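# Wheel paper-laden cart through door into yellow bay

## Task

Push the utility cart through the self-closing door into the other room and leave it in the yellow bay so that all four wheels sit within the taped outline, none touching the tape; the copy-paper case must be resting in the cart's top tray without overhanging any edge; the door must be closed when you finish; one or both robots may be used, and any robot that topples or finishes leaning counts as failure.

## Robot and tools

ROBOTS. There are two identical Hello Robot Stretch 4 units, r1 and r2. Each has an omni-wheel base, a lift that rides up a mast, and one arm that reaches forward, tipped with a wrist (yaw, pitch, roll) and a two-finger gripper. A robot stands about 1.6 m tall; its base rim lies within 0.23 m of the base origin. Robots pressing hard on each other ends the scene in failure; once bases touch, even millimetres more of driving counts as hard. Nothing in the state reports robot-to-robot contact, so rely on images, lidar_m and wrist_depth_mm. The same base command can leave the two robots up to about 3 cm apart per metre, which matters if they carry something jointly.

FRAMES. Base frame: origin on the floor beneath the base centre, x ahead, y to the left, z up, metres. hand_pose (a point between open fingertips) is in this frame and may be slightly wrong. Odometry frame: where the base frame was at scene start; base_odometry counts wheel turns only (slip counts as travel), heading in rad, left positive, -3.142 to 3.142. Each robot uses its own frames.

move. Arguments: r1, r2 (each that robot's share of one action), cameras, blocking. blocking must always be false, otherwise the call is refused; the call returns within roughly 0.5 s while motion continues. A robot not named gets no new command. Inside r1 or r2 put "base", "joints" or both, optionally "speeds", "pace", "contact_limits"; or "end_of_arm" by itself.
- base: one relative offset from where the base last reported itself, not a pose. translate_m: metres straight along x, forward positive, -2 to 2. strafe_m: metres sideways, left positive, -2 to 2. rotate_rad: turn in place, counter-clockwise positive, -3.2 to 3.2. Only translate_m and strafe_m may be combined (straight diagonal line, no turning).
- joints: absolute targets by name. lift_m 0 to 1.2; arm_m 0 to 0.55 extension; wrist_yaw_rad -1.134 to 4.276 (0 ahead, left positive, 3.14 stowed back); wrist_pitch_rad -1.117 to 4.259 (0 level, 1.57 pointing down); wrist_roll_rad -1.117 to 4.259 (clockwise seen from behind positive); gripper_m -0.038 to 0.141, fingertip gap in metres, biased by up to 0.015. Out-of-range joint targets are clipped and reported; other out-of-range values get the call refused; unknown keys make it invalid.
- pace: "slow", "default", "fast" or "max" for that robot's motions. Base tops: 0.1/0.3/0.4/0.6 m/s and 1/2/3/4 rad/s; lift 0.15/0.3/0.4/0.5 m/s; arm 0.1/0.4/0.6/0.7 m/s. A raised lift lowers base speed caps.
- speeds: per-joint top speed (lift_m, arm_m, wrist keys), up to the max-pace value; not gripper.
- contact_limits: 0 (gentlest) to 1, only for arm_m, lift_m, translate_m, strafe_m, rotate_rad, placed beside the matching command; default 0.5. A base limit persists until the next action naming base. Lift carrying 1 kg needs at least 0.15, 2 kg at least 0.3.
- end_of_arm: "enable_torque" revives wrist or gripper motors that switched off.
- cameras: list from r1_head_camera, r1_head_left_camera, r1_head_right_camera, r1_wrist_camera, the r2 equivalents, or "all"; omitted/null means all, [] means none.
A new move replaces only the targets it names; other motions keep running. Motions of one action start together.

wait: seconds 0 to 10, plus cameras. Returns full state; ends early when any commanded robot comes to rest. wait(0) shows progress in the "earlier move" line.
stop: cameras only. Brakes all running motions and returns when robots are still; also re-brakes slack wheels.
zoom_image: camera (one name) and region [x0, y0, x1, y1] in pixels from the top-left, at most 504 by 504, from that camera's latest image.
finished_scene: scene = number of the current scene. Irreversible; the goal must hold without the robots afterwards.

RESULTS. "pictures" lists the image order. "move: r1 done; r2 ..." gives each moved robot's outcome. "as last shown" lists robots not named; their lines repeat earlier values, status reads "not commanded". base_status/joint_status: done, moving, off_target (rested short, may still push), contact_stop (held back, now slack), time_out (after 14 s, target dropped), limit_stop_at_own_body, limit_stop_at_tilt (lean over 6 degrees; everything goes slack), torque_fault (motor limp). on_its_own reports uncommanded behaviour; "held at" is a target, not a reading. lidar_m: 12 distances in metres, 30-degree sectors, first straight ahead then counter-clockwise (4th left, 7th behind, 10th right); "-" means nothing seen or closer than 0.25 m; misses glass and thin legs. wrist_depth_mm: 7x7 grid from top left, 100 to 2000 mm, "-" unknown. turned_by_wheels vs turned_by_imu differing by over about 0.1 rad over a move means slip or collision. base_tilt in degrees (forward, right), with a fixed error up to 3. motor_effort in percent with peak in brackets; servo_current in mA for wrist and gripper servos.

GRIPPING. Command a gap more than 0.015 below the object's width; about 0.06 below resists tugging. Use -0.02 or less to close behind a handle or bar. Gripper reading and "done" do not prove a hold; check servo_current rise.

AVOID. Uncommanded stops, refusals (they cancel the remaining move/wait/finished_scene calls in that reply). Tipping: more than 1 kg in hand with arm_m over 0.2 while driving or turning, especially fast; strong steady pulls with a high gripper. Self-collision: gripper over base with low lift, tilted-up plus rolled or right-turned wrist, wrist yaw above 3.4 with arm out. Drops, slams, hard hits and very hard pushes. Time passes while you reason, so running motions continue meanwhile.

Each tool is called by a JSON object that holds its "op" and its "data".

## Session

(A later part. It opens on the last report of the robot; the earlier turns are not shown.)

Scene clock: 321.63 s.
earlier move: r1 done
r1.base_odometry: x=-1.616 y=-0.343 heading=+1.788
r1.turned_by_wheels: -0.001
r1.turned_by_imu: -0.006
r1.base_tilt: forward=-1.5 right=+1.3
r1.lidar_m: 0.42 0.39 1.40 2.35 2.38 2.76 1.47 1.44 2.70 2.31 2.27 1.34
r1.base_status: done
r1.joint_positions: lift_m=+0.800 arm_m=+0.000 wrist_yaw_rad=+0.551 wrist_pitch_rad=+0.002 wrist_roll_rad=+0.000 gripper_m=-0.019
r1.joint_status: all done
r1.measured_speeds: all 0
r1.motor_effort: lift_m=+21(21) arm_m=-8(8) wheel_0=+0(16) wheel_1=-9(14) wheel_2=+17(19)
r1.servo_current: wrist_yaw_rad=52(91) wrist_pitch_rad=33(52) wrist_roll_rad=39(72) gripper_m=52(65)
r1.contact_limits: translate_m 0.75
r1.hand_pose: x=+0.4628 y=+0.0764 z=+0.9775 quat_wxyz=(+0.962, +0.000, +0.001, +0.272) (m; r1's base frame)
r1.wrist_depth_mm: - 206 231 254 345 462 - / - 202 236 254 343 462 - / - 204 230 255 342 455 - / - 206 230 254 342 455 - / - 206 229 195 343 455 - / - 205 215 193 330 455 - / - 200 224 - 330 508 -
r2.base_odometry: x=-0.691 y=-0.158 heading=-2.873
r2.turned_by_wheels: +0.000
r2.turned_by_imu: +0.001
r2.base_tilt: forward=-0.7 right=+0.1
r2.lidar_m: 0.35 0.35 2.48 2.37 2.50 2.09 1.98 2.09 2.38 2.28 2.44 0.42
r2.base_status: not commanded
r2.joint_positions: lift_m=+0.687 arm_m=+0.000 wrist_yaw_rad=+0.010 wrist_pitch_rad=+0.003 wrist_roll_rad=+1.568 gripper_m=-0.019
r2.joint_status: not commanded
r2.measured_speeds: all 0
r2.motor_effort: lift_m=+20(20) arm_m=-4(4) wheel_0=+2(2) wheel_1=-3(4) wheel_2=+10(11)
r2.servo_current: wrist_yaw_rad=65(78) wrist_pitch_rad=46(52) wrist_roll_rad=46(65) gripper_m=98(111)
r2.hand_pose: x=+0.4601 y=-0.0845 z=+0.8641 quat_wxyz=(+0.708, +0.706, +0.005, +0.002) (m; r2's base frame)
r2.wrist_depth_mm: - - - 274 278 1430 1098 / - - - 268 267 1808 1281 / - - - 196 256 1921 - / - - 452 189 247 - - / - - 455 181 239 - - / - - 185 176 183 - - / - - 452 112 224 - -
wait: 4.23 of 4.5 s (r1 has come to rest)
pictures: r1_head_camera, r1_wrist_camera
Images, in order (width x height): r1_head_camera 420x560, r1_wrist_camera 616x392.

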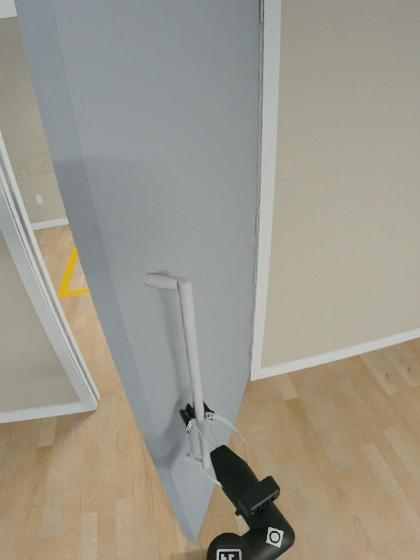

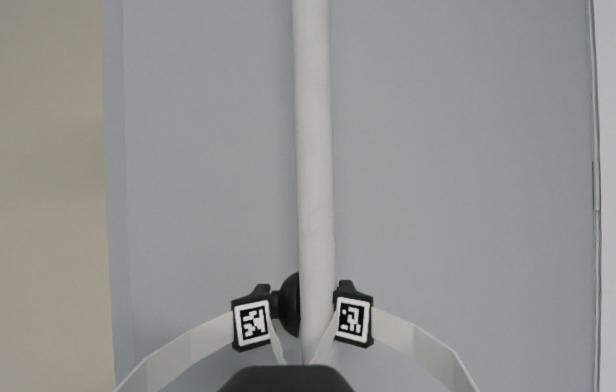

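{"op": "move", "data": {"blocking": false, "r1": {"base":{"translate_m":-0.07,"strafe_m":-0.3},"contact_limits":{"translate_m":0.75},"joints":{"wrist_yaw_rad":0.85},"speeds":{"wrist_yaw_rad":0.12},"pace":"slow"}, "cameras": []}}

{"op": "wait", "data": {"seconds": 4.5, "cameras": ["r1_head_camera","r1_wrist_camera","r2_head_camera"]}}

Scene clock: 327.57 s.
move: r1 moving
r1.base_odometry: x=-1.603 y=-0.343 heading=+1.789
r1.turned_by_wheels: +0.001
r1.turned_by_imu: -0.024
r1.base_tilt: forward=-1.5 right=+1.2
r1.lidar_m: 0.41 0.38 1.37 2.39 2.39 2.76 1.48 1.47 2.74 2.31 2.33 1.36
r1.base_status: translate_m moving; strafe_m moving
r1.joint_positions: lift_m=+0.800 arm_m=+0.000 wrist_yaw_rad=+0.601 wrist_pitch_rad=+0.002 wrist_roll_rad=+0.000 gripper_m=-0.019
r1.joint_status: wrist_yaw_rad moving
r1.measured_speeds: translate_m=-0.012 strafe_m=-0.049 rotate_rad=+0.002 lift_m=+0.000 arm_m=+0.000 wrist_yaw_rad=+0.134 wrist_pitch_rad=+0.000 wrist_roll_rad=+0.000
r1.motor_effort: lift_m=+21(21) arm_m=-8(8) wheel_0=+4(8) wheel_1=-11(14) wheel_2=+19(19)
r1.servo_current: wrist_yaw_rad=46(72) wrist_pitch_rad=39(46) wrist_roll_rad=39(59) gripper_m=52(65)
r1.contact_limits: translate_m 0.75
r1.hand_pose: x=+0.4585 y=+0.0910 z=+0.9775 quat_wxyz=(+0.955, +0.000, +0.001, +0.296) (m; r1's base frame)
r1.wrist_depth_mm: - 208 231 254 338 442 - / - 208 236 255 340 445 - / - 208 232 254 338 439 - / - 208 231 254 349 439 - / - 208 232 196 336 436 - / - 208 216 193 336 436 - / - 203 224 - 325 - -
r2: as last shown
r2.turned_by_imu: +0.000
r2.lidar_m: 0.34 0.34 2.47 2.33 2.54 2.04 1.99 2.09 2.36 2.27 2.42 0.44
r2.motor_effort: lift_m=+20(20) arm_m=-3(4) wheel_0=+2(2) wheel_1=-3(4) wheel_2=+10(11)
r2.servo_current: wrist_yaw_rad=65(72) wrist_pitch_rad=46(46) wrist_roll_rad=46(59) gripper_m=98(111)
r2.wrist_depth_mm: - - - 274 282 1464 1078 / - - - 266 267 1808 1281 / - - - 196 257 1921 - / - - 459 189 248 - - / - - 452 181 239 - - / - - 185 176 182 - - / - - 449 112 223 - -
pictures: none
No camera images: "cameras" was empty.

Scene clock: 332.07 s.
earlier move: r1 moving
r1.base_odometry: x=-1.308 y=-0.346 heading=+1.789
r1.turned_by_wheels: -0.001
r1.turned_by_imu: -0.001
r1.base_tilt: forward=-1.5 right=+1.3
r1.lidar_m: 0.67 0.35 1.43 2.52 2.62 3.06 1.37 1.74 2.45 2.10 2.08 1.47
r1.base_status: done
r1.joint_positions: lift_m=+0.800 arm_m=+0.000 wrist_yaw_rad=+0.851 wrist_pitch_rad=+0.002 wrist_roll_rad=+0.000 gripper_m=-0.019
r1.joint_status: wrist_yaw_rad moving
r1.measured_speeds: all 0
r1.motor_effort: lift_m=+21(21) arm_m=-9(11) wheel_0=+1(17) wheel_1=-7(25) wheel_2=+13(25)
r1.servo_current: wrist_yaw_rad=52(78) wrist_pitch_rad=46(52) wrist_roll_rad=52(72) gripper_m=59(65)
r1.contact_limits: translate_m 0.75
r1.hand_pose: x=+0.4272 y=+0.1593 z=+0.9775 quat_wxyz=(+0.911, +0.000, +0.001, +0.413) (m; r1's base frame)
r1.wrist_depth_mm: - 208 233 254 338 439 - / - 209 232 255 336 436 - / - 208 233 255 334 433 - / - 208 233 254 336 433 549 / - 208 233 196 334 430 554 / - 213 216 195 324 430 549 / - 140 226 194 314 473 -
r2.base_odometry: x=-0.691 y=-0.158 heading=-2.873
r2.turned_by_wheels: +0.000
r2.turned_by_imu: +0.001
r2.base_tilt: forward=-0.7 right=+0.0
r2.lidar_m: 0.32 0.34 2.46 2.37 2.54 2.07 1.99 2.11 2.38 2.28 2.43 0.44
r2.base_status: not commanded
r2.joint_positions: lift_m=+0.687 arm_m=+0.000 wrist_yaw_rad=+0.010 wrist_pitch_rad=+0.003 wrist_roll_rad=+1.568 gripper_m=-0.019
r2.joint_status: not commanded
r2.measured_speeds: all 0
r2.motor_effort: lift_m=+20(20) arm_m=-3(4) wheel_0=+1(2) wheel_1=-4(4) wheel_2=+10(11)
r2.servo_current: wrist_yaw_rad=52(78) wrist_pitch_rad=39(46) wrist_roll_rad=52(65) gripper_m=104(111)
r2.hand_pose: x=+0.4601 y=-0.0845 z=+0.8641 quat_wxyz=(+0.708, +0.706, +0.005, +0.002) (m; r2's base frame)
r2.wrist_depth_mm: - - - 274 279 1464 1118 / - - - 267 266 1756 1308 / - - - 195 256 1921 - / - - 455 188 248 - - / - - 455 180 238 - - / - - 185 175 182 - - / - - 452 112 223 - -
wait: 4.50 s; no rest
pictures: r1_head_camera, r1_wrist_camera, r2_head_camera
Images, in order (width x height): r1_head_camera 420x560, r1_wrist_camera 616x392, r2_head_camera 420x560.

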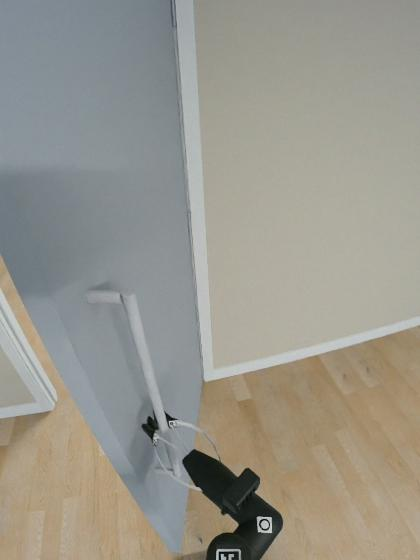

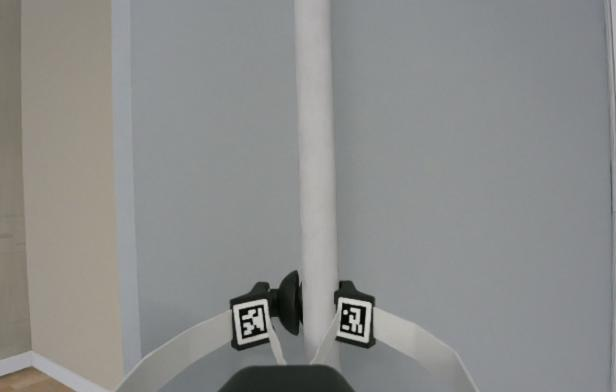

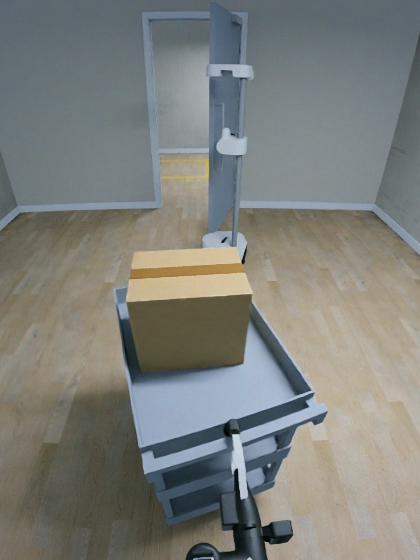

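{"op": "move", "data": {"blocking": false, "r1": {"base":{"translate_m":0.02,"strafe_m":-0.25},"contact_limits":{"translate_m":0.75},"joints":{"wrist_yaw_rad":1.15},"speeds":{"wrist_yaw_rad":0.13},"pace":"slow"}, "cameras": []}}

{"op": "wait", "data": {"seconds": 4.5, "cameras": ["r1_head_camera","r1_wrist_camera","r2_head_camera"]}}

Scene clock: 336.57 s.
earlier move: r1 done
move: r1 moving
r1.base_odometry: x=-1.295 y=-0.342 heading=+1.789
r1.turned_by_wheels: +0.001
r1.turned_by_imu: -0.001
r1.base_tilt: forward=-1.5 right=+1.2
r1.lidar_m: 0.69 0.38 1.42 2.49 2.64 3.07 1.38 1.82 2.44 2.07 2.09 1.45
r1.base_status: translate_m moving; strafe_m moving
r1.joint_positions: lift_m=+0.800 arm_m=+0.000 wrist_yaw_rad=+0.900 wrist_pitch_rad=+0.002 wrist_roll_rad=+0.000 gripper_m=-0.019
r1.joint_status: wrist_yaw_rad moving
r1.measured_speeds: translate_m=+0.005 strafe_m=-0.053 rotate_rad=-0.004 lift_m=+0.000 arm_m=+0.000 wrist_yaw_rad=+0.105 wrist_pitch_rad=+0.000 wrist_roll_rad=+0.000
r1.motor_effort: lift_m=+21(21) arm_m=-9(9) wheel_0=+7(10) wheel_1=-15(16) wheel_2=+15(16)
r1.servo_current: wrist_yaw_rad=78(78) wrist_pitch_rad=39(52) wrist_roll_rad=39(52) gripper_m=59(59)
r1.contact_limits: translate_m 0.75
r1.hand_pose: x=+0.4191 y=+0.1715 z=+0.9775 quat_wxyz=(+0.900, +0.000, +0.001, +0.435) (m; r1's base frame)
r1.wrist_depth_mm: - 208 227 252 330 424 - / - 210 236 252 329 421 530 / - 211 230 252 329 418 525 / - 212 230 252 327 418 525 / - 207 235 198 329 421 525 / - 211 220 193 204 418 525 / - 207 220 193 327 455 -
r2: as last shown
r2.turned_by_imu: +0.000
r2.base_tilt: forward=-0.7 right=+0.1
r2.lidar_m: 0.35 0.35 2.49 2.37 2.51 2.06 1.98 2.11 2.39 2.28 2.40 0.43
r2.motor_effort: lift_m=+20(20) arm_m=-3(4) wheel_0=+2(2) wheel_1=-3(4) wheel_2=+10(10)
r2.servo_current: wrist_yaw_rad=65(85) wrist_pitch_rad=46(46) wrist_roll_rad=59(59) gripper_m=104(111)
r2.wrist_depth_mm: - - - 273 279 1430 1098 / - - - 267 266 1808 1308 / - - - 195 256 1983 - / - - 459 188 248 - - / - - 455 181 239 - - / - - 185 175 183 - - / - - 455 112 223 - -
pictures: none
No camera images: "cameras" was empty.

Scene clock: 339.77 s.
earlier move: r1 done
r1.base_odometry: x=-1.069 y=-0.273 heading=+1.789
r1.turned_by_wheels: +0.000
r1.turned_by_imu: -0.028
r1.base_tilt: forward=-1.6 right=+1.3
r1.lidar_m: 1.24 0.36 1.56 2.40 2.83 3.26 1.43 3.97 2.23 1.84 1.88 1.48
r1.base_status: done
r1.joint_positions: lift_m=+0.800 arm_m=+0.000 wrist_yaw_rad=+1.147 wrist_pitch_rad=+0.002 wrist_roll_rad=+0.000 gripper_m=-0.019
r1.joint_status: all done
r1.measured_speeds: all 0
r1.motor_effort: lift_m=+21(21) arm_m=-8(10) wheel_0=+6(17) wheel_1=-11(19) wheel_2=+8(19)
r1.servo_current: wrist_yaw_rad=59(98) wrist_pitch_rad=33(52) wrist_roll_rad=46(72) gripper_m=59(65)
r1.contact_limits: translate_m 0.75
r1.hand_pose: x=+0.3695 y=+0.2270 z=+0.9775 quat_wxyz=(+0.840, +0.000, +0.001, +0.543) (m; r1's base frame)
r1.wrist_depth_mm: - 213 227 252 324 410 508 / - 216 231 193 324 410 504 / - 219 231 252 322 407 500 / - 223 231 251 324 404 500 / - 227 236 197 324 404 500 / - 234 221 193 203 404 500 / - - 221 192 324 436 504
r2.base_odometry: x=-0.691 y=-0.158 heading=-2.873
r2.turned_by_wheels: +0.000
r2.turned_by_imu: +0.000
r2.base_tilt: forward=-0.7 right=+0.1
r2.lidar_m: 0.35 0.36 2.44 2.35 2.53 2.06 1.98 2.11 2.36 2.29 2.40 0.44
r2.base_status: not commanded
r2.joint_positions: lift_m=+0.687 arm_m=+0.000 wrist_yaw_rad=+0.010 wrist_pitch_rad=+0.003 wrist_roll_rad=+1.568 gripper_m=-0.019
r2.joint_status: not commanded
r2.measured_speeds: all 0
r2.motor_effort: lift_m=+20(20) arm_m=-3(4) wheel_0=+2(2) wheel_1=-3(4) wheel_2=+10(11)
r2.servo_current: wrist_yaw_rad=72(85) wrist_pitch_rad=46(52) wrist_roll_rad=46(65) gripper_m=104(111)
r2.hand_pose: x=+0.4601 y=-0.0845 z=+0.8641 quat_wxyz=(+0.708, +0.706, +0.005, +0.002) (m; r2's base frame)
r2.wrist_depth_mm: - - - 273 281 1464 1098 / - - - 266 267 1756 1281 / - - - 196 256 - - / - - 462 188 248 - - / - - 455 180 239 - - / - - 185 175 182 - - / - - 452 112 222 - -
wait: 3.20 of 4.5 s (r1 has come to rest)
pictures: r1_head_camera, r1_wrist_camera, r2_head_camera
Images, in order (width x height): r1_head_camera 420x560, r1_wrist_camera 616x392, r2_head_camera 420x560.

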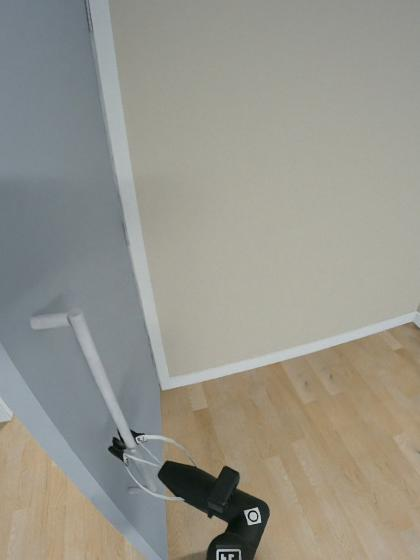

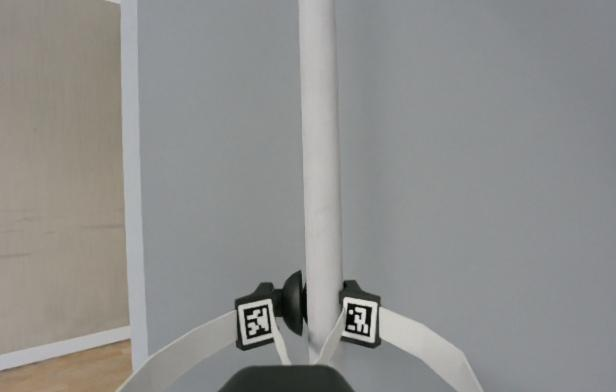

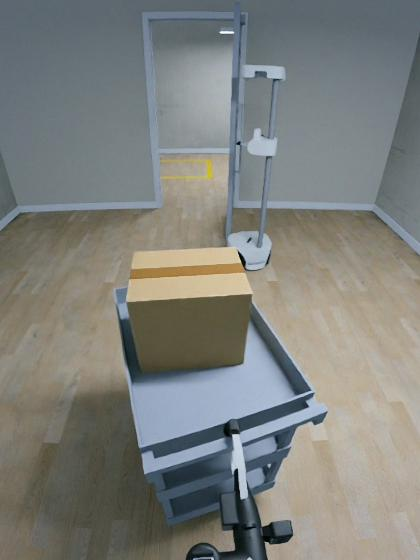

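{"op": "move", "data": {"blocking": false, "r1": {"base":{"translate_m":0.1,"strafe_m":-0.15},"contact_limits":{"translate_m":0.75},"joints":{"wrist_yaw_rad":1.35},"speeds":{"wrist_yaw_rad":0.13},"pace":"slow"}, "r2": {"base":{"translate_m":0.15,"strafe_m":0.25},"pace":"slow"}, "cameras": []}}

{"op": "wait", "data": {"seconds": 2, "cameras": []}}

{"op": "wait", "data": {"seconds": 2.5, "cameras": ["r1_head_camera","r1_wrist_camera","r2_head_camera"]}}

Scene clock: 349.57 s.
move: r1 moving; r2 moving
r1.base_odometry: x=-1.060 y=-0.263 heading=+1.789
r1.turned_by_wheels: +0.001
r1.turned_by_imu: +0.001
r1.base_tilt: forward=-1.5 right=+1.2
r1.lidar_m: 1.24 0.38 0.35 2.39 2.82 3.30 1.44 3.98 2.23 1.85 1.85 1.46
r1.base_status: translate_m moving; strafe_m moving
r1.joint_positions: lift_m=+0.800 arm_m=+0.000 wrist_yaw_rad=+1.192 wrist_pitch_rad=+0.002 wrist_roll_rad=+0.000 gripper_m=-0.019
r1.joint_status: wrist_yaw_rad moving
r1.measured_speeds: translate_m=+0.027 strafe_m=-0.040 rotate_rad=+0.003 lift_m=+0.000 arm_m=+0.000 wrist_yaw_rad=+0.133 wrist_pitch_rad=+0.000 wrist_roll_rad=+0.000
r1.motor_effort: lift_m=+21(21) arm_m=-8(8) wheel_0=+12(12) wheel_1=-14(14) wheel_2=+8(9)
r1.servo_current: wrist_yaw_rad=104(117) wrist_pitch_rad=46(52) wrist_roll_rad=39(59) gripper_m=52(59)
r1.contact_limits: translate_m 0.75
r1.hand_pose: x=+0.3591 y=+0.2357 z=+0.9775 quat_wxyz=(+0.828, -0.001, +0.001, +0.561) (m; r1's base frame)
r1.wrist_depth_mm: - 238 227 251 315 375 484 / - 242 231 195 315 387 484 / - - 231 250 314 384 480 / - - 231 251 314 384 480 / - - 236 250 322 384 480 / - - 223 193 306 384 480 / - - 221 193 314 - 480
r2.base_odometry: x=-0.694 y=-0.170 heading=-2.874
r2.turned_by_wheels: +0.000
r2.turned_by_imu: +0.000
r2.base_tilt: forward=-0.7 right=+0.1
r2.lidar_m: 0.34 0.38 2.43 2.34 2.51 2.08 2.00 2.10 2.41 2.29 2.42 0.43
r2.base_status: translate_m moving; strafe_m moving
r2.joint_positions: lift_m=+0.687 arm_m=+0.000 wrist_yaw_rad=+0.003 wrist_pitch_rad=+0.003 wrist_roll_rad=+1.568 gripper_m=-0.019
r2.joint_status: not commanded
r2.measured_speeds: translate_m=+0.026 strafe_m=+0.040 rotate_rad=+0.001 lift_m=+0.000 arm_m=+0.000 wrist_yaw_rad=-0.008 wrist_pitch_rad=+0.000 wrist_roll_rad=+0.000
r2.motor_effort: lift_m=+20(20) arm_m=-3(4) wheel_0=-4(5) wheel_1=+7(9) wheel_2=-8(10)
r2.servo_current: wrist_yaw_rad=39(65) wrist_pitch_rad=39(46) wrist_roll_rad=59(59) gripper_m=98(104)
r2.hand_pose: x=+0.4596 y=-0.0865 z=+0.8641 quat_wxyz=(+0.708, +0.706, +0.002, +0.000) (m; r2's base frame)
r2.wrist_depth_mm: - - - 216 283 1464 1118 / - - - 205 268 1756 1308 / - - - 195 258 1921 - / - - 459 189 248 - - / - - 455 180 237 - - / - - 186 173 181 - - / - - 445 112 223 - -
pictures: none
No camera images: "cameras" was empty.

Scene clock: 351.57 s.
earlier move: r1 moving; r2 moving
r1.base_odometry: x=-0.947 y=-0.146 heading=+1.790
r1.turned_by_wheels: +0.000
r1.turned_by_imu: +0.002
r1.base_tilt: forward=-1.6 right=+1.2
r1.lidar_m: 1.16 0.36 0.33 2.33 3.00 1.66 1.45 3.64 2.04 1.70 1.70 1.38
r1.base_status: translate_m moving; strafe_m moving
r1.joint_positions: lift_m=+0.800 arm_m=+0.000 wrist_yaw_rad=+1.353 wrist_pitch_rad=+0.002 wrist_roll_rad=+0.000 gripper_m=-0.019
r1.joint_status: all done
r1.measured_speeds: translate_m=+0.018 strafe_m=-0.026 rotate_rad=+0.000 lift_m=+0.000 arm_m=+0.000 wrist_yaw_rad=+0.008 wrist_pitch_rad=+0.000 wrist_roll_rad=+0.000
r1.motor_effort: lift_m=+21(21) arm_m=-5(8) wheel_0=+11(14) wheel_1=-3(14) wheel_2=+2(10)
r1.servo_current: wrist_yaw_rad=39(124) wrist_pitch_rad=52(52) wrist_roll_rad=39(65) gripper_m=59(65)
r1.contact_limits: translate_m 0.75
r1.hand_pose: x=+0.3187 y=+0.2627 z=+0.9775 quat_wxyz=(+0.780, -0.001, +0.001, +0.626) (m; r1's base frame)
r1.wrist_depth_mm: - 227 240 256 306 357 415 / - 226 240 256 306 355 415 / - 232 241 256 306 355 413 / - 246 240 256 306 355 415 / - - 241 210 306 355 418 / - - 214 191 300 355 415 / - - 236 195 180 373 418
r2.base_odometry: x=-0.744 y=-0.351 heading=-2.873
r2.turned_by_wheels: +0.000
r2.turned_by_imu: +0.000
r2.base_tilt: forward=-0.7 right=+0.1
r2.lidar_m: 0.37 0.39 2.31 2.19 2.33 2.15 2.07 2.20 2.55 2.46 2.57 0.41
r2.base_status: translate_m moving; strafe_m moving
r2.joint_positions: lift_m=+0.687 arm_m=+0.000 wrist_yaw_rad=-0.009 wrist_pitch_rad=+0.003 wrist_roll_rad=+1.568 gripper_m=-0.019
r2.joint_status: not commanded
r2.measured_speeds: translate_m=+0.052 strafe_m=+0.084 rotate_rad=+0.002 lift_m=+0.000 arm_m=+0.000 wrist_yaw_rad=+0.000 wrist_pitch_rad=+0.000 wrist_roll_rad=+0.000
r2.motor_effort: lift_m=+20(20) arm_m=+0(4) wheel_0=+0(13) wheel_1=+8(9) wheel_2=-11(15)
r2.servo_current: wrist_yaw_rad=59(72) wrist_pitch_rad=39(46) wrist_roll_rad=52(59) gripper_m=85(104)
r2.hand_pose: x=+0.4585 y=-0.0901 z=+0.8641 quat_wxyz=(+0.708, +0.706, -0.002, -0.004) (m; r2's base frame)
r2.wrist_depth_mm: - - - 169 229 1661 1308 / - - - 169 229 1808 - / - - 433 169 229 - - / - 452 442 169 228 - - / - - 462 168 229 - - / - - 184 167 183 - - / - - 492 112 228 1708 544
wait: 2.00 s; no rest
pictures: none
No camera images: "cameras" was empty.

Scene clock: 352.13 s.
earlier move: r1 done; r2 moving
r1.base_odometry: x=-0.944 y=-0.143 heading=+1.790
r1.turned_by_wheels: +0.000
r1.turned_by_imu: +0.000
r1.base_tilt: forward=-1.6 right=+1.2
r1.lidar_m: 1.17 0.36 0.32 2.32 3.00 1.59 1.45 3.64 2.05 1.70 1.70 1.42
r1.base_status: done
r1.joint_positions: lift_m=+0.800 arm_m=+0.000 wrist_yaw_rad=+1.354 wrist_pitch_rad=+0.002 wrist_roll_rad=+0.000 gripper_m=-0.019
r1.joint_status: all done
r1.measured_speeds: all 0
r1.motor_effort: lift_m=+21(21) arm_m=-4(8) wheel_0=+11(14) wheel_1=-3(14) wheel_2=+3(10)
r1.servo_current: wrist_yaw_rad=59(124) wrist_pitch_rad=33(52) wrist_roll_rad=26(65) gripper_m=59(65)
r1.contact_limits: translate_m 0.75
r1.hand_pose: x=+0.3185 y=+0.2628 z=+0.9775 quat_wxyz=(+0.780, -0.001, +0.001, +0.626) (m; r1's base frame)
r1.wrist_depth_mm: - 225 240 256 307 357 421 / - 226 239 256 307 357 418 / - 226 240 256 306 359 418 / - 227 240 256 306 357 421 / - 252 240 255 307 355 421 / - - 215 191 301 357 418 / - - 236 184 180 377 418
r2.base_odometry: x=-0.759 y=-0.404 heading=-2.874
r2.turned_by_wheels: +0.000
r2.turned_by_imu: +0.000
r2.base_tilt: forward=-0.7 right=+0.1
r2.lidar_m: 0.38 0.41 2.27 2.13 2.22 2.18 2.12 2.24 2.61 2.50 2.63 0.42
r2.base_status: translate_m moving; strafe_m moving
r2.joint_positions: lift_m=+0.687 arm_m=+0.000 wrist_yaw_rad=-0.008 wrist_pitch_rad=+0.003 wrist_roll_rad=+1.568 gripper_m=-0.019
r2.joint_status: not commanded
r2.measured_speeds: translate_m=+0.045 strafe_m=+0.073 rotate_rad=-0.003 lift_m=+0.000 arm_m=+0.000 wrist_yaw_rad=+0.023 wrist_pitch_rad=+0.000 wrist_roll_rad=+0.000
r2.motor_effort: lift_m=+20(20) arm_m=+4(4) wheel_0=-3(13) wheel_1=+6(9) wheel_2=-9(15)
r2.servo_current: wrist_yaw_rad=59(72) wrist_pitch_rad=39(46) wrist_roll_rad=39(59) gripper_m=78(104)
r2.hand_pose: x=+0.4585 y=-0.0898 z=+0.8641 quat_wxyz=(+0.708, +0.706, -0.002, -0.004) (m; r2's base frame)
r2.wrist_depth_mm: - - - 157 214 1708 - / - - - 160 217 - - / - 430 430 161 220 - - / - 455 442 164 224 - - / - - 466 166 227 - - / - - 185 167 183 - - / - - - 112 232 1756 521
wait: 0.57 of 2.5 s (r1 has come to rest)
pictures: r1_head_camera, r1_wrist_camera, r2_head_camera
Images, in order (width x height): r1_head_camera 420x560, r1_wrist_camera 616x392, r2_head_camera 420x560.

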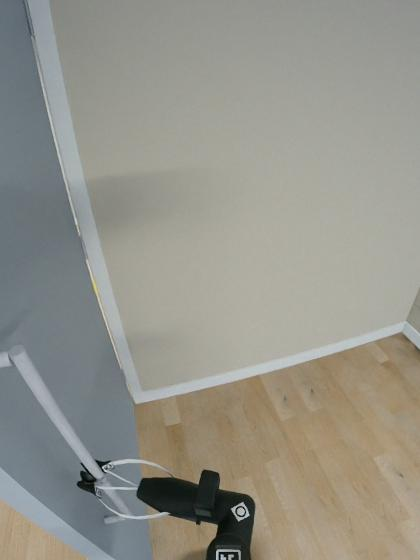

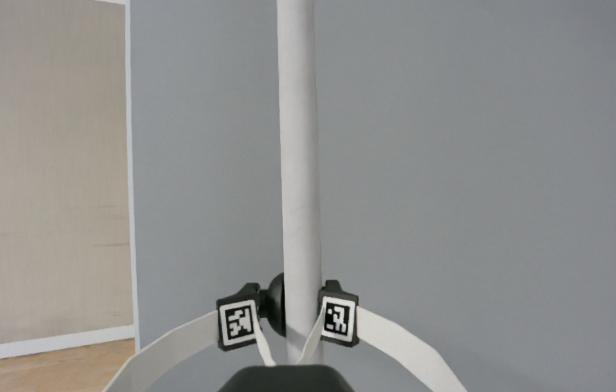

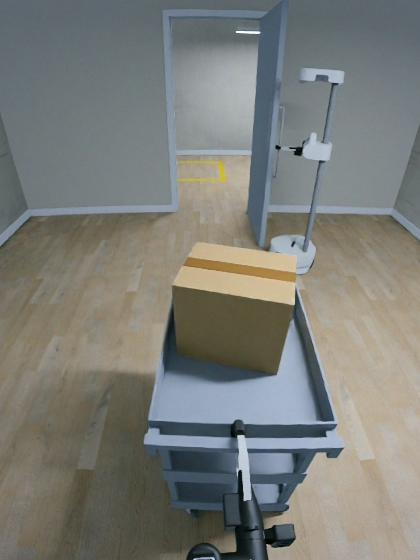

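{"op": "wait", "data": {"seconds": 1, "cameras": ["r2_head_camera"]}}

Scene clock: 361.43 s.
earlier move: r2 done
r1.base_odometry: x=-0.944 y=-0.143 heading=+1.790
r1.turned_by_wheels: +0.000
r1.turned_by_imu: +0.000
r1.base_tilt: forward=-1.6 right=+1.3
r1.lidar_m: 1.19 0.36 0.32 2.31 3.01 1.56 1.47 3.63 2.03 1.69 1.69 1.41
r1.base_status: done
r1.joint_positions: lift_m=+0.800 arm_m=+0.000 wrist_yaw_rad=+1.354 wrist_pitch_rad=+0.002 wrist_roll_rad=+0.000 gripper_m=-0.019
r1.joint_status: all done
r1.measured_speeds: all 0
r1.motor_effort: lift_m=+21(21) arm_m=-4(8) wheel_0=+11(14) wheel_1=-2(14) wheel_2=+3(10)
r1.servo_current: wrist_yaw_rad=46(124) wrist_pitch_rad=39(52) wrist_roll_rad=46(65) gripper_m=59(65)
r1.contact_limits: translate_m 0.75
r1.hand_pose: x=+0.3185 y=+0.2628 z=+0.9775 quat_wxyz=(+0.780, -0.001, +0.001, +0.626) (m; r1's base frame)
r1.wrist_depth_mm: - 225 240 256 306 357 421 / - 226 240 256 307 359 418 / - 226 240 256 307 357 421 / - 226 240 255 306 357 418 / - 251 239 256 307 357 418 / - - 215 191 300 357 415 / - - 236 183 180 375 421
r2.base_odometry: x=-0.769 y=-0.439 heading=-2.873
r2.turned_by_wheels: +0.000
r2.turned_by_imu: +0.001
r2.base_tilt: forward=-0.7 right=+0.0
r2.lidar_m: 0.40 0.43 2.22 2.12 2.23 2.20 2.13 2.24 2.63 2.55 2.66 0.40
r2.base_status: done
r2.joint_positions: lift_m=+0.687 arm_m=+0.000 wrist_yaw_rad=-0.006 wrist_pitch_rad=+0.003 wrist_roll_rad=+1.568 gripper_m=-0.019
r2.joint_status: not commanded
r2.measured_speeds: all 0
r2.motor_effort: lift_m=+20(20) arm_m=+4(4) wheel_0=-1(13) wheel_1=+6(9) wheel_2=-10(15)
r2.servo_current: wrist_yaw_rad=46(72) wrist_pitch_rad=46(46) wrist_roll_rad=33(59) gripper_m=85(104)
r2.hand_pose: x=+0.4587 y=-0.0893 z=+0.8641 quat_wxyz=(+0.708, +0.706, -0.001, -0.003) (m; r2's base frame)
r2.wrist_depth_mm: - - - 150 206 1708 - / - - - 154 209 - - / - 427 418 157 216 - - / - 459 445 160 219 - - / - - 473 163 224 - - / - - 185 167 182 683 - / - - - 112 236 1756 496
wait: 0.00 of 1 s (r2 has come to rest)
pictures: r2_head_camera
Images, in order (width x height): r2_head_camera 420x560.

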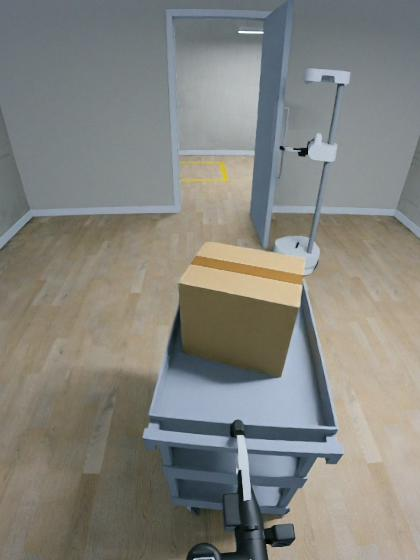

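{"op": "move", "data": {"blocking": false, "r2": {"base":{"translate_m":0.35,"strafe_m":-0.05},"pace":"slow"}, "cameras": []}}

{"op": "wait", "data": {"seconds": 5, "cameras": ["r2_head_camera"]}}

Scene clock: 371.43 s.
move: r2 moving
r1: as last shown
r1.lidar_m: 1.17 0.36 0.33 2.29 2.99 1.55 1.44 3.63 2.02 1.70 1.66 1.43
r1.motor_effort: lift_m=+21(21) arm_m=-4(5) wheel_0=+11(11) wheel_1=-2(3) wheel_2=+3(3)
r1.servo_current: wrist_yaw_rad=52(52) wrist_pitch_rad=33(46) wrist_roll_rad=39(59) gripper_m=59(65)
r1.contact_limits: translate_m 0.75
r1.wrist_depth_mm: - 226 239 255 307 357 421 / - 226 239 255 306 357 421 / - 226 240 256 307 357 421 / - 226 239 256 307 357 418 / - 252 240 255 306 357 418 / - - 215 191 300 357 418 / - - 236 183 181 375 421
r2.base_odometry: x=-0.781 y=-0.440 heading=-2.873
r2.turned_by_wheels: +0.000
r2.turned_by_imu: +0.001
r2.base_tilt: forward=-0.7 right=+0.0
r2.lidar_m: 0.38 0.43 2.21 2.11 2.22 2.23 2.13 2.28 2.64 2.54 2.65 0.36
r2.base_status: translate_m moving; strafe_m moving
r2.joint_positions: lift_m=+0.687 arm_m=+0.000 wrist_yaw_rad=-0.006 wrist_pitch_rad=+0.003 wrist_roll_rad=+1.568 gripper_m=-0.019
r2.joint_status: not commanded
r2.measured_speeds: translate_m=+0.047 strafe_m=-0.007 rotate_rad=+0.000 lift_m=+0.000 arm_m=+0.000 wrist_yaw_rad=+0.000 wrist_pitch_rad=+0.000 wrist_roll_rad=+0.000
r2.motor_effort: lift_m=+20(20) arm_m=+4(4) wheel_0=+8(12) wheel_1=+7(8) wheel_2=-14(15)
r2.servo_current: wrist_yaw_rad=52(65) wrist_pitch_rad=39(46) wrist_roll_rad=46(59) gripper_m=85(91)
r2.hand_pose: x=+0.4588 y=-0.0890 z=+0.8641 quat_wxyz=(+0.708, +0.706, -0.001, -0.003) (m; r2's base frame)
r2.wrist_depth_mm: - - - 148 204 1661 - / - - - 153 210 - - / - 424 421 156 213 - - / - 459 445 160 220 - - / - - 477 163 224 - - / - - 186 167 182 715 - / - - - 112 236 1756 496
pictures: none
No camera images: "cameras" was empty.

Scene clock: 375.73 s.
earlier move: r2 done
r1.base_odometry: x=-0.944 y=-0.143 heading=+1.790
r1.turned_by_wheels: +0.000
r1.turned_by_imu: +0.000
r1.base_tilt: forward=-1.6 right=+1.3
r1.lidar_m: 1.20 0.34 0.34 2.32 3.01 1.22 1.13 3.63 2.03 1.69 1.69 1.42
r1.base_status: not commanded
r1.joint_positions: lift_m=+0.800 arm_m=+0.000 wrist_yaw_rad=+1.354 wrist_pitch_rad=+0.002 wrist_roll_rad=+0.000 gripper_m=-0.019
r1.joint_status: not commanded
r1.measured_speeds: all 0
r1.motor_effort: lift_m=+21(21) arm_m=-4(5) wheel_0=+11(12) wheel_1=-3(3) wheel_2=+3(3)
r1.servo_current: wrist_yaw_rad=39(72) wrist_pitch_rad=39(52) wrist_roll_rad=46(72) gripper_m=52(65)
r1.contact_limits: translate_m 0.75
r1.hand_pose: x=+0.3185 y=+0.2628 z=+0.9775 quat_wxyz=(+0.780, -0.001, +0.001, +0.626) (m; r1's base frame)
r1.wrist_depth_mm: - 225 239 256 307 359 421 / - 226 240 255 307 357 421 / - 226 239 256 306 355 421 / - 226 240 256 307 355 418 / - 252 240 255 306 357 415 / - - 215 191 301 359 418 / - - 236 183 180 377 424
r2.base_odometry: x=-1.119 y=-0.483 heading=-2.873
r2.turned_by_wheels: +0.000
r2.turned_by_imu: +0.002
r2.base_tilt: forward=-0.7 right=+0.1
r2.lidar_m: 0.38 0.48 2.27 2.18 2.26 2.57 2.50 2.62 2.60 2.49 2.64 0.39
r2.base_status: done
r2.joint_positions: lift_m=+0.687 arm_m=+0.000 wrist_yaw_rad=+0.002 wrist_pitch_rad=+0.003 wrist_roll_rad=+1.568 gripper_m=-0.019
r2.joint_status: not commanded
r2.measured_speeds: all 0
r2.motor_effort: lift_m=+20(20) arm_m=+4(4) wheel_0=+7(15) wheel_1=+4(9) wheel_2=-7(16)
r2.servo_current: wrist_yaw_rad=39(65) wrist_pitch_rad=39(52) wrist_roll_rad=46(59) gripper_m=91(91)
r2.hand_pose: x=+0.4594 y=-0.0870 z=+0.8641 quat_wxyz=(+0.708, +0.706, +0.002, -0.001) (m; r2's base frame)
r2.wrist_depth_mm: - - - 136 189 - - / - 449 399 141 197 - - / - 424 421 146 205 - - / - - 452 152 214 - - / - - 492 160 224 768 - / - - 185 166 182 1708 525 / - - - 112 242 1618 1255
wait: 4.30 of 5 s (r2 has come to rest)
pictures: r2_head_camera
Images, in order (width x height): r2_head_camera 420x560.

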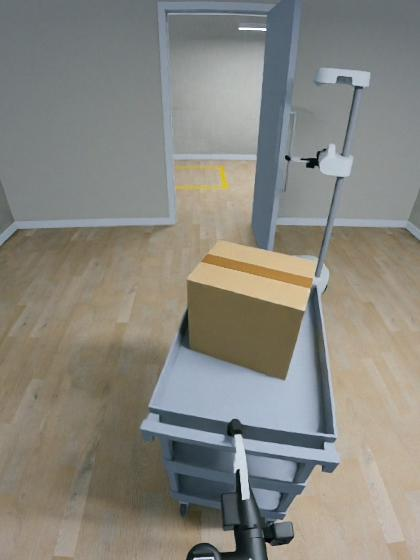

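{"op": "move", "data": {"blocking": false, "r2": {"base":{"translate_m":0.2,"strafe_m":-0.27},"pace":"slow"}, "cameras": []}}

{"op": "wait", "data": {"seconds": 5, "cameras": ["r2_head_camera"]}}

Scene clock: 381.87 s.
move: r2 moving
r1: as last shown
r1.lidar_m: 1.20 0.35 0.30 2.32 3.01 1.18 1.11 3.66 2.01 1.71 1.69 1.43
r1.motor_effort: lift_m=+21(21) arm_m=-4(5) wheel_0=+12(12) wheel_1=-3(3) wheel_2=+3(3)
r1.servo_current: wrist_yaw_rad=46(65) wrist_pitch_rad=39(52) wrist_roll_rad=59(65) gripper_m=59(59)
r1.contact_limits: translate_m 0.75
r1.wrist_depth_mm: - 225 239 256 307 359 421 / - 226 240 256 306 357 421 / - 225 240 256 306 357 418 / - 225 240 255 307 357 418 / - 253 241 255 307 355 415 / - - 216 191 300 355 421 / - - 236 183 180 377 421
r2.base_odometry: x=-1.129 y=-0.476 heading=-2.873
r2.turned_by_wheels: +0.000
r2.turned_by_imu: +0.001
r2.base_tilt: forward=-0.7 right=+0.0
r2.lidar_m: 0.40 0.43 2.28 2.16 2.27 2.58 2.49 2.64 2.56 2.50 2.64 0.37
r2.base_status: translate_m moving; strafe_m moving
r2.joint_positions: lift_m=+0.687 arm_m=+0.000 wrist_yaw_rad=+0.002 wrist_pitch_rad=+0.003 wrist_roll_rad=+1.568 gripper_m=-0.019
r2.joint_status: not commanded
r2.measured_speeds: translate_m=+0.029 strafe_m=-0.039 rotate_rad=+0.003 lift_m=+0.000 arm_m=+0.000 wrist_yaw_rad=+0.007 wrist_pitch_rad=+0.000 wrist_roll_rad=+0.000
r2.motor_effort: lift_m=+20(20) arm_m=+4(4) wheel_0=+14(15) wheel_1=-4(6) wheel_2=-9(12)
r2.servo_current: wrist_yaw_rad=39(59) wrist_pitch_rad=46(46) wrist_roll_rad=59(59) gripper_m=85(85)
r2.hand_pose: x=+0.4595 y=-0.0867 z=+0.8641 quat_wxyz=(+0.708, +0.706, +0.002, +0.000) (m; r2's base frame)
r2.wrist_depth_mm: - - - 133 188 - - / - 442 402 140 196 - - / - 421 418 146 204 - - / - - 452 152 213 - - / - - 496 159 223 - - / - - 187 165 183 1756 530 / - - - 112 242 1708 1229
pictures: none
No camera images: "cameras" was empty.

Scene clock: 386.00 s.
earlier move: r2 done
r1.base_odometry: x=-0.944 y=-0.143 heading=+1.790
r1.turned_by_wheels: +0.000
r1.turned_by_imu: +0.000
r1.base_tilt: forward=-1.6 right=+1.2
r1.lidar_m: 1.17 0.37 0.34 2.29 3.01 0.93 0.83 3.64 2.02 1.69 1.68 1.41
r1.base_status: not commanded
r1.joint_positions: lift_m=+0.800 arm_m=+0.000 wrist_yaw_rad=+1.354 wrist_pitch_rad=+0.002 wrist_roll_rad=+0.000 gripper_m=-0.019
r1.joint_status: not commanded
r1.measured_speeds: all 0
r1.motor_effort: lift_m=+21(21) arm_m=-4(5) wheel_0=+11(12) wheel_1=-3(3) wheel_2=+3(3)
r1.servo_current: wrist_yaw_rad=46(72) wrist_pitch_rad=33(52) wrist_roll_rad=46(72) gripper_m=52(65)
r1.contact_limits: translate_m 0.75
r1.hand_pose: x=+0.3185 y=+0.2628 z=+0.9775 quat_wxyz=(+0.780, -0.001, +0.001, +0.626) (m; r1's base frame)
r1.wrist_depth_mm: - 226 239 256 307 357 424 / - 226 239 256 306 357 418 / - 226 239 255 306 355 418 / - 227 239 256 307 357 418 / - 251 240 255 306 357 418 / - - 215 190 300 362 418 / - - 236 183 181 377 421
r2.base_odometry: x=-1.384 y=-0.276 heading=-2.873
r2.turned_by_wheels: +0.000
r2.turned_by_imu: +0.003
r2.base_tilt: forward=-0.7 right=+0.1
r2.lidar_m: 0.37 0.38 2.53 2.43 2.57 2.79 2.69 2.82 2.32 2.24 2.36 0.42
r2.base_status: done
r2.joint_positions: lift_m=+0.687 arm_m=+0.000 wrist_yaw_rad=+0.004 wrist_pitch_rad=+0.003 wrist_roll_rad=+1.568 gripper_m=-0.019
r2.joint_status: not commanded
r2.measured_speeds: all 0
r2.motor_effort: lift_m=+20(20) arm_m=+4(4) wheel_0=+7(15) wheel_1=-3(6) wheel_2=-3(12)
r2.servo_current: wrist_yaw_rad=59(65) wrist_pitch_rad=46(52) wrist_roll_rad=46(59) gripper_m=85(98)
r2.hand_pose: x=+0.4597 y=-0.0862 z=+0.8641 quat_wxyz=(+0.708, +0.706, +0.003, +0.000) (m; r2's base frame)
r2.wrist_depth_mm: - - - 173 233 1499 1229 / - - - 173 234 1499 - / - - 574 173 233 - - / - 452 449 173 232 - - / - - 459 172 232 - - / - - 188 172 182 - - / - - 496 112 232 1708 -
wait: 4.13 of 5 s (r2 has come to rest)
pictures: r2_head_camera
Images, in order (width x height): r2_head_camera 420x560.

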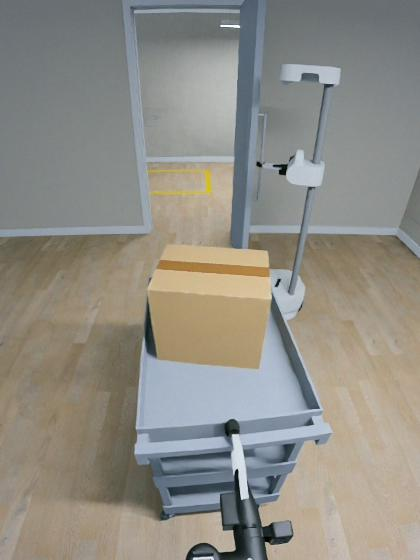

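{"op": "move", "data": {"blocking": false, "r2": {"base":{"translate_m":0.35,"strafe_m":0.0},"pace":"slow"}, "cameras": []}}

{"op": "wait", "data": {"seconds": 5, "cameras": ["r2_head_camera"]}}

Scene clock: 400.77 s.
move: r2 moving
r1: as last shown
r1.lidar_m: 1.18 0.33 0.35 2.33 3.00 0.93 0.83 3.62 2.01 1.69 1.69 1.42
r1.motor_effort: lift_m=+20(21) arm_m=-4(4) wheel_0=+11(12) wheel_1=-3(3) wheel_2=+2(3)
r1.servo_current: wrist_yaw_rad=52(59) wrist_pitch_rad=33(46) wrist_roll_rad=39(72) gripper_m=59(65)
r1.contact_limits: translate_m 0.75
r1.wrist_depth_mm: - 225 239 256 307 359 424 / - 226 240 255 307 357 418 / - 226 240 256 306 357 415 / - 226 239 256 307 357 415 / - 252 241 256 306 357 418 / - - 215 191 301 359 418 / - - 236 183 181 375 418
r2.base_odometry: x=-1.395 y=-0.280 heading=-2.873
r2.turned_by_wheels: +0.000
r2.turned_by_imu: +0.000
r2.base_tilt: forward=-0.7 right=+0.1
r2.lidar_m: 0.38 0.38 2.54 2.43 2.55 2.81 2.72 2.82 2.31 2.24 2.36 0.43
r2.base_status: translate_m moving; strafe_m moving
r2.joint_positions: lift_m=+0.687 arm_m=+0.000 wrist_yaw_rad=+0.003 wrist_pitch_rad=+0.003 wrist_roll_rad=+1.568 gripper_m=-0.019
r2.joint_status: not commanded
r2.measured_speeds: translate_m=+0.048 strafe_m=+0.000 rotate_rad=+0.001 lift_m=+0.000 arm_m=+0.000 wrist_yaw_rad=-0.008 wrist_pitch_rad=+0.000 wrist_roll_rad=+0.000
r2.motor_effort: lift_m=+20(20) arm_m=+4(4) wheel_0=+9(12) wheel_1=+7(8) wheel_2=-12(12)
r2.servo_current: wrist_yaw_rad=52(59) wrist_pitch_rad=39(46) wrist_roll_rad=46(52) gripper_m=85(91)
r2.hand_pose: x=+0.4595 y=-0.0865 z=+0.8641 quat_wxyz=(+0.708, +0.706, +0.002, +0.000) (m; r2's base frame)
r2.wrist_depth_mm: - - - 176 238 1618 1255 / - - - 176 236 1464 - / - - 1983 174 234 - - / - 449 445 174 233 - - / - - 455 172 232 - - / - - 187 171 183 - - / - - 488 112 229 1756 -
pictures: none
No camera images: "cameras" was empty.

Scene clock: 405.03 s.
earlier move: r2 done
r1.base_odometry: x=-0.944 y=-0.143 heading=+1.790
r1.turned_by_wheels: +0.000
r1.turned_by_imu: +0.000
r1.base_tilt: forward=-1.6 right=+1.3
r1.lidar_m: 1.19 0.35 0.32 2.30 3.02 0.56 0.51 3.63 2.03 1.72 1.68 1.41
r1.base_status: not commanded
r1.joint_positions: lift_m=+0.800 arm_m=+0.000 wrist_yaw_rad=+1.354 wrist_pitch_rad=+0.002 wrist_roll_rad=+0.000 gripper_m=-0.019
r1.joint_status: not commanded
r1.measured_speeds: all 0
r1.motor_effort: lift_m=+21(21) arm_m=-4(5) wheel_0=+11(12) wheel_1=-2(3) wheel_2=+3(3)
r1.servo_current: wrist_yaw_rad=46(72) wrist_pitch_rad=39(52) wrist_roll_rad=52(72) gripper_m=52(65)
r1.contact_limits: translate_m 0.75
r1.hand_pose: x=+0.3185 y=+0.2628 z=+0.9775 quat_wxyz=(+0.780, -0.001, +0.001, +0.626) (m; r1's base frame)
r1.wrist_depth_mm: - 225 240 256 307 357 421 / - 226 240 257 306 357 418 / - 226 240 256 307 357 421 / - 226 239 256 306 357 418 / - 252 240 256 306 357 418 / - - 215 191 300 359 418 / - - 236 183 180 377 418
r2.base_odometry: x=-1.721 y=-0.369 heading=-2.873
r2.turned_by_wheels: -0.001
r2.turned_by_imu: -0.002
r2.base_tilt: forward=-0.7 right=+0.1
r2.lidar_m: 0.39 0.41 2.55 2.42 2.55 3.15 3.06 3.13 2.34 2.25 2.32 0.41
r2.base_status: done
r2.joint_positions: lift_m=+0.687 arm_m=+0.000 wrist_yaw_rad=-0.006 wrist_pitch_rad=+0.003 wrist_roll_rad=+1.568 gripper_m=-0.019
r2.joint_status: not commanded
r2.measured_speeds: all 0
r2.motor_effort: lift_m=+20(20) arm_m=+4(4) wheel_0=+0(12) wheel_1=+3(8) wheel_2=-10(17)
r2.servo_current: wrist_yaw_rad=59(65) wrist_pitch_rad=46(52) wrist_roll_rad=39(59) gripper_m=85(91)
r2.hand_pose: x=+0.4587 y=-0.0892 z=+0.8641 quat_wxyz=(+0.708, +0.706, -0.001, -0.003) (m; r2's base frame)
r2.wrist_depth_mm: - - - 157 213 - - / - - 1205 160 217 - - / - 424 421 162 220 - - / - 455 442 164 224 - - / - - 469 167 227 - - / - - 186 169 183 699 - / - - - 112 234 1618 508
wait: 4.27 of 5 s (r2 has come to rest)
pictures: r2_head_camera
Images, in order (width x height): r2_head_camera 420x560.

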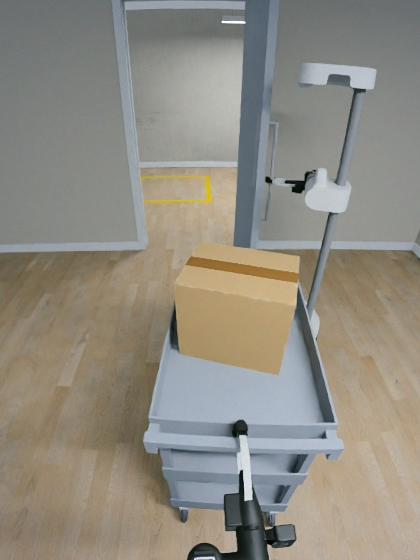

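{"op": "move", "data": {"blocking": false, "r2": {"base":{"translate_m":-0.25,"strafe_m":-0.3},"pace":"slow"}, "cameras": []}}

{"op": "wait", "data": {"seconds": 6, "cameras": ["r2_head_camera"]}}

Scene clock: 413.53 s.
move: r2 moving
r1: as last shown
r1.base_tilt: forward=-1.6 right=+1.2
r1.lidar_m: 1.18 0.33 0.32 2.32 2.99 0.55 0.50 3.63 2.02 1.69 1.68 1.43
r1.motor_effort: lift_m=+21(21) arm_m=-4(5) wheel_0=+11(11) wheel_1=-2(3) wheel_2=+3(3)
r1.servo_current: wrist_yaw_rad=46(65) wrist_pitch_rad=39(46) wrist_roll_rad=46(52) gripper_m=52(59)
r1.contact_limits: translate_m 0.75
r1.wrist_depth_mm: - 227 240 256 307 359 421 / - 226 240 255 306 357 418 / - 226 240 256 307 357 421 / - 225 240 255 306 357 418 / - 252 239 256 307 357 418 / - - 215 191 301 357 418 / - - 236 184 180 375 421
r2.base_odometry: x=-1.716 y=-0.358 heading=-2.873
r2.turned_by_wheels: +0.000
r2.turned_by_imu: +0.001
r2.base_tilt: forward=-0.7 right=+0.1
r2.lidar_m: 0.37 0.40 2.55 2.42 2.55 3.13 3.06 3.12 2.32 2.23 2.38 0.42
r2.base_status: translate_m moving; strafe_m moving
r2.joint_positions: lift_m=+0.687 arm_m=+0.000 wrist_yaw_rad=-0.003 wrist_pitch_rad=+0.003 wrist_roll_rad=+1.568 gripper_m=-0.019
r2.joint_status: not commanded
r2.measured_speeds: translate_m=-0.033 strafe_m=-0.037 rotate_rad=-0.001 lift_m=+0.000 arm_m=+0.000 wrist_yaw_rad=+0.005 wrist_pitch_rad=+0.000 wrist_roll_rad=+0.000
r2.motor_effort: lift_m=+20(20) arm_m=+4(4) wheel_0=+5(5) wheel_1=-9(10) wheel_2=+10(11)
r2.servo_current: wrist_yaw_rad=52(65) wrist_pitch_rad=39(46) wrist_roll_rad=46(59) gripper_m=85(85)
r2.hand_pose: x=+0.4590 y=-0.0883 z=+0.8641 quat_wxyz=(+0.708, +0.706, +0.000, -0.002) (m; r2's base frame)
r2.wrist_depth_mm: - - 1281 156 213 - - / - - - 160 218 - - / - 427 427 162 222 - - / - 455 445 166 226 - - / - - 473 168 229 - - / - - 185 171 182 683 - / - - - 112 238 1708 512
pictures: none
No camera images: "cameras" was empty.

Scene clock: 418.20 s.
earlier move: r2 done
r1.base_odometry: x=-0.944 y=-0.143 heading=+1.790
r1.turned_by_wheels: +0.000
r1.turned_by_imu: +0.000
r1.base_tilt: forward=-1.6 right=+1.2
r1.lidar_m: 1.18 0.35 0.31 2.28 3.01 0.86 0.66 1.12 2.02 1.70 1.67 1.41
r1.base_status: not commanded
r1.joint_positions: lift_m=+0.800 arm_m=+0.000 wrist_yaw_rad=+1.354 wrist_pitch_rad=+0.002 wrist_roll_rad=+0.000 gripper_m=-0.019
r1.joint_status: not commanded
r1.measured_speeds: all 0
r1.motor_effort: lift_m=+21(21) arm_m=-5(5) wheel_0=+11(12) wheel_1=-3(3) wheel_2=+3(3)
r1.servo_current: wrist_yaw_rad=46(85) wrist_pitch_rad=46(46) wrist_roll_rad=39(78) gripper_m=52(65)
r1.contact_limits: translate_m 0.75
r1.hand_pose: x=+0.3185 y=+0.2628 z=+0.9775 quat_wxyz=(+0.780, -0.001, +0.001, +0.626) (m; r1's base frame)
r1.wrist_depth_mm: - 225 240 256 307 359 421 / - 226 240 256 307 357 418 / - 225 240 256 307 357 418 / - 226 240 256 306 357 418 / - 252 240 256 307 355 418 / - - 215 190 300 357 421 / - - 236 183 181 375 418
r2.base_odometry: x=-1.560 y=-0.013 heading=-2.873
r2.turned_by_wheels: +0.000
r2.turned_by_imu: +0.001
r2.base_tilt: forward=-0.6 right=+0.1
r2.lidar_m: 0.35 0.32 2.83 2.75 2.88 2.90 2.80 2.73 2.01 1.91 2.05 0.45
r2.base_status: done
r2.joint_positions: lift_m=+0.687 arm_m=+0.000 wrist_yaw_rad=+0.006 wrist_pitch_rad=+0.003 wrist_roll_rad=+1.568 gripper_m=-0.019
r2.joint_status: not commanded
r2.measured_speeds: all 0
r2.motor_effort: lift_m=+20(20) arm_m=-4(4) wheel_0=+4(11) wheel_1=-4(10) wheel_2=+8(15)
r2.servo_current: wrist_yaw_rad=59(65) wrist_pitch_rad=39(46) wrist_roll_rad=52(65) gripper_m=85(91)
r2.hand_pose: x=+0.4599 y=-0.0856 z=+0.8641 quat_wxyz=(+0.708, +0.706, +0.003, +0.001) (m; r2's base frame)
r2.wrist_depth_mm: - - - 278 286 309 307 / - - - 272 271 1756 1281 / - - - 198 258 1366 - / - 1576 455 190 249 - - / - 452 452 181 240 - - / - 455 188 175 184 - - / - 449 449 112 224 - -
wait: 4.67 of 6 s (r2 has come to rest)
pictures: r2_head_camera
Images, in order (width x height): r2_head_camera 420x560.

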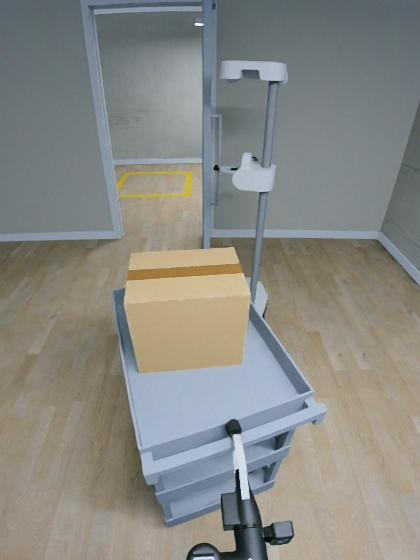

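{"op": "move", "data": {"blocking": false, "r2": {"base":{"translate_m":0.35,"strafe_m":0.15},"pace":"slow"}, "cameras": []}}

{"op": "wait", "data": {"seconds": 6, "cameras": ["r2_head_camera"]}}

Scene clock: 427.93 s.
move: r2 moving
r1: as last shown
r1.base_tilt: forward=-1.5 right=+1.2
r1.lidar_m: 1.18 0.34 0.33 2.34 3.00 0.89 0.65 1.10 2.04 1.71 1.67 1.42
r1.motor_effort: lift_m=+21(21) arm_m=-4(5) wheel_0=+11(11) wheel_1=-2(3) wheel_2=+3(3)
r1.servo_current: wrist_yaw_rad=52(52) wrist_pitch_rad=39(52) wrist_roll_rad=52(65) gripper_m=59(59)
r1.contact_limits: translate_m 0.75
r1.wrist_depth_mm: - 226 240 256 307 357 421 / - 226 239 256 306 357 421 / - 226 239 255 306 357 418 / - 226 240 255 306 357 418 / - 251 240 257 307 355 418 / - - 215 191 300 357 418 / - - 236 184 180 375 421
r2.base_odometry: x=-1.570 y=-0.022 heading=-2.873
r2.turned_by_wheels: +0.000
r2.turned_by_imu: +0.000
r2.base_tilt: forward=-0.7 right=+0.1
r2.lidar_m: 0.34 0.33 2.84 2.73 2.89 2.90 2.79 2.73 2.03 1.93 2.04 0.44
r2.base_status: translate_m moving; strafe_m moving
r2.joint_positions: lift_m=+0.687 arm_m=+0.000 wrist_yaw_rad=-0.001 wrist_pitch_rad=+0.003 wrist_roll_rad=+1.568 gripper_m=-0.019
r2.joint_status: not commanded
r2.measured_speeds: translate_m=+0.048 strafe_m=+0.020 rotate_rad=-0.001 lift_m=+0.000 arm_m=+0.000 wrist_yaw_rad=-0.020 wrist_pitch_rad=+0.000 wrist_roll_rad=+0.000
r2.motor_effort: lift_m=+20(20) arm_m=-3(4) wheel_0=+8(10) wheel_1=+8(8) wheel_2=-14(14)
r2.servo_current: wrist_yaw_rad=46(59) wrist_pitch_rad=33(46) wrist_roll_rad=46(52) gripper_m=78(91)
r2.hand_pose: x=+0.4592 y=-0.0876 z=+0.8641 quat_wxyz=(+0.708, +0.706, +0.001, -0.001) (m; r2's base frame)
r2.wrist_depth_mm: - - - 218 286 301 294 / - - - 207 272 1708 1336 / - - - 195 258 1430 - / - - - 188 247 - - / - - 449 178 237 - - / - - 186 171 182 - - / - - 442 112 220 - -
pictures: none
No camera images: "cameras" was empty.

Scene clock: 432.43 s.
earlier move: r2 done
r1.base_odometry: x=-0.944 y=-0.143 heading=+1.790
r1.turned_by_wheels: +0.000
r1.turned_by_imu: +0.000
r1.base_tilt: forward=-1.6 right=+1.2
r1.lidar_m: 1.20 0.35 0.32 2.31 3.01 0.45 0.52 3.67 2.02 1.69 1.68 1.42
r1.base_status: not commanded
r1.joint_positions: lift_m=+0.800 arm_m=+0.000 wrist_yaw_rad=+1.354 wrist_pitch_rad=+0.002 wrist_roll_rad=+0.000 gripper_m=-0.019
r1.joint_status: not commanded
r1.measured_speeds: all 0
r1.motor_effort: lift_m=+21(21) arm_m=-4(5) wheel_0=+11(12) wheel_1=-3(3) wheel_2=+3(3)
r1.servo_current: wrist_yaw_rad=65(72) wrist_pitch_rad=39(52) wrist_roll_rad=65(72) gripper_m=52(65)
r1.contact_limits: translate_m 0.75
r1.hand_pose: x=+0.3185 y=+0.2628 z=+0.9775 quat_wxyz=(+0.780, -0.001, +0.001, +0.626) (m; r1's base frame)
r1.wrist_depth_mm: - 225 240 255 307 359 418 / - 226 240 256 306 359 421 / - 226 240 256 306 357 418 / - 226 240 256 307 357 415 / - 251 240 256 307 355 418 / - - 215 191 301 357 418 / - - 236 183 181 375 421
r2.base_odometry: x=-1.857 y=-0.251 heading=-2.873
r2.turned_by_wheels: +0.000
r2.turned_by_imu: -0.002
r2.base_tilt: forward=-0.7 right=+0.1
r2.lidar_m: 0.30 0.32 2.70 2.59 2.71 3.28 3.14 2.98 2.18 2.10 2.22 0.44
r2.base_status: done
r2.joint_positions: lift_m=+0.687 arm_m=+0.000 wrist_yaw_rad=-0.007 wrist_pitch_rad=+0.003 wrist_roll_rad=+1.568 gripper_m=-0.019
r2.joint_status: not commanded
r2.measured_speeds: all 0
r2.motor_effort: lift_m=+20(20) arm_m=+4(4) wheel_0=-1(10) wheel_1=+4(9) wheel_2=-7(17)
r2.servo_current: wrist_yaw_rad=46(72) wrist_pitch_rad=39(46) wrist_roll_rad=39(65) gripper_m=91(98)
r2.hand_pose: x=+0.4587 y=-0.0894 z=+0.8641 quat_wxyz=(+0.708, +0.706, -0.001, -0.004) (m; r2's base frame)
r2.wrist_depth_mm: - - - 231 306 312 315 / - - 1025 213 282 - 1008 / - - - 199 264 1983 - / - - - 190 250 - - / - - 452 178 236 - - / - - 185 169 184 - - / - 436 430 112 213 - -
wait: 4.50 of 6 s (r2 has come to rest)
pictures: r2_head_camera
Images, in order (width x height): r2_head_camera 420x560.

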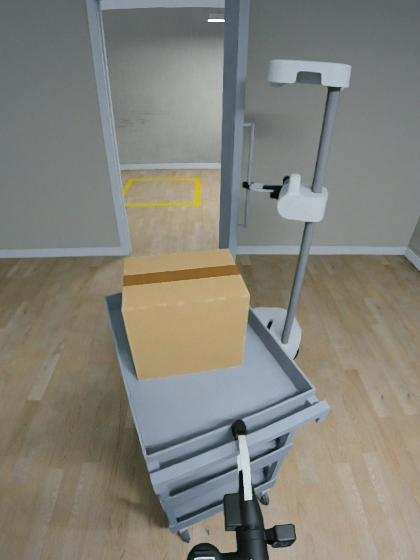

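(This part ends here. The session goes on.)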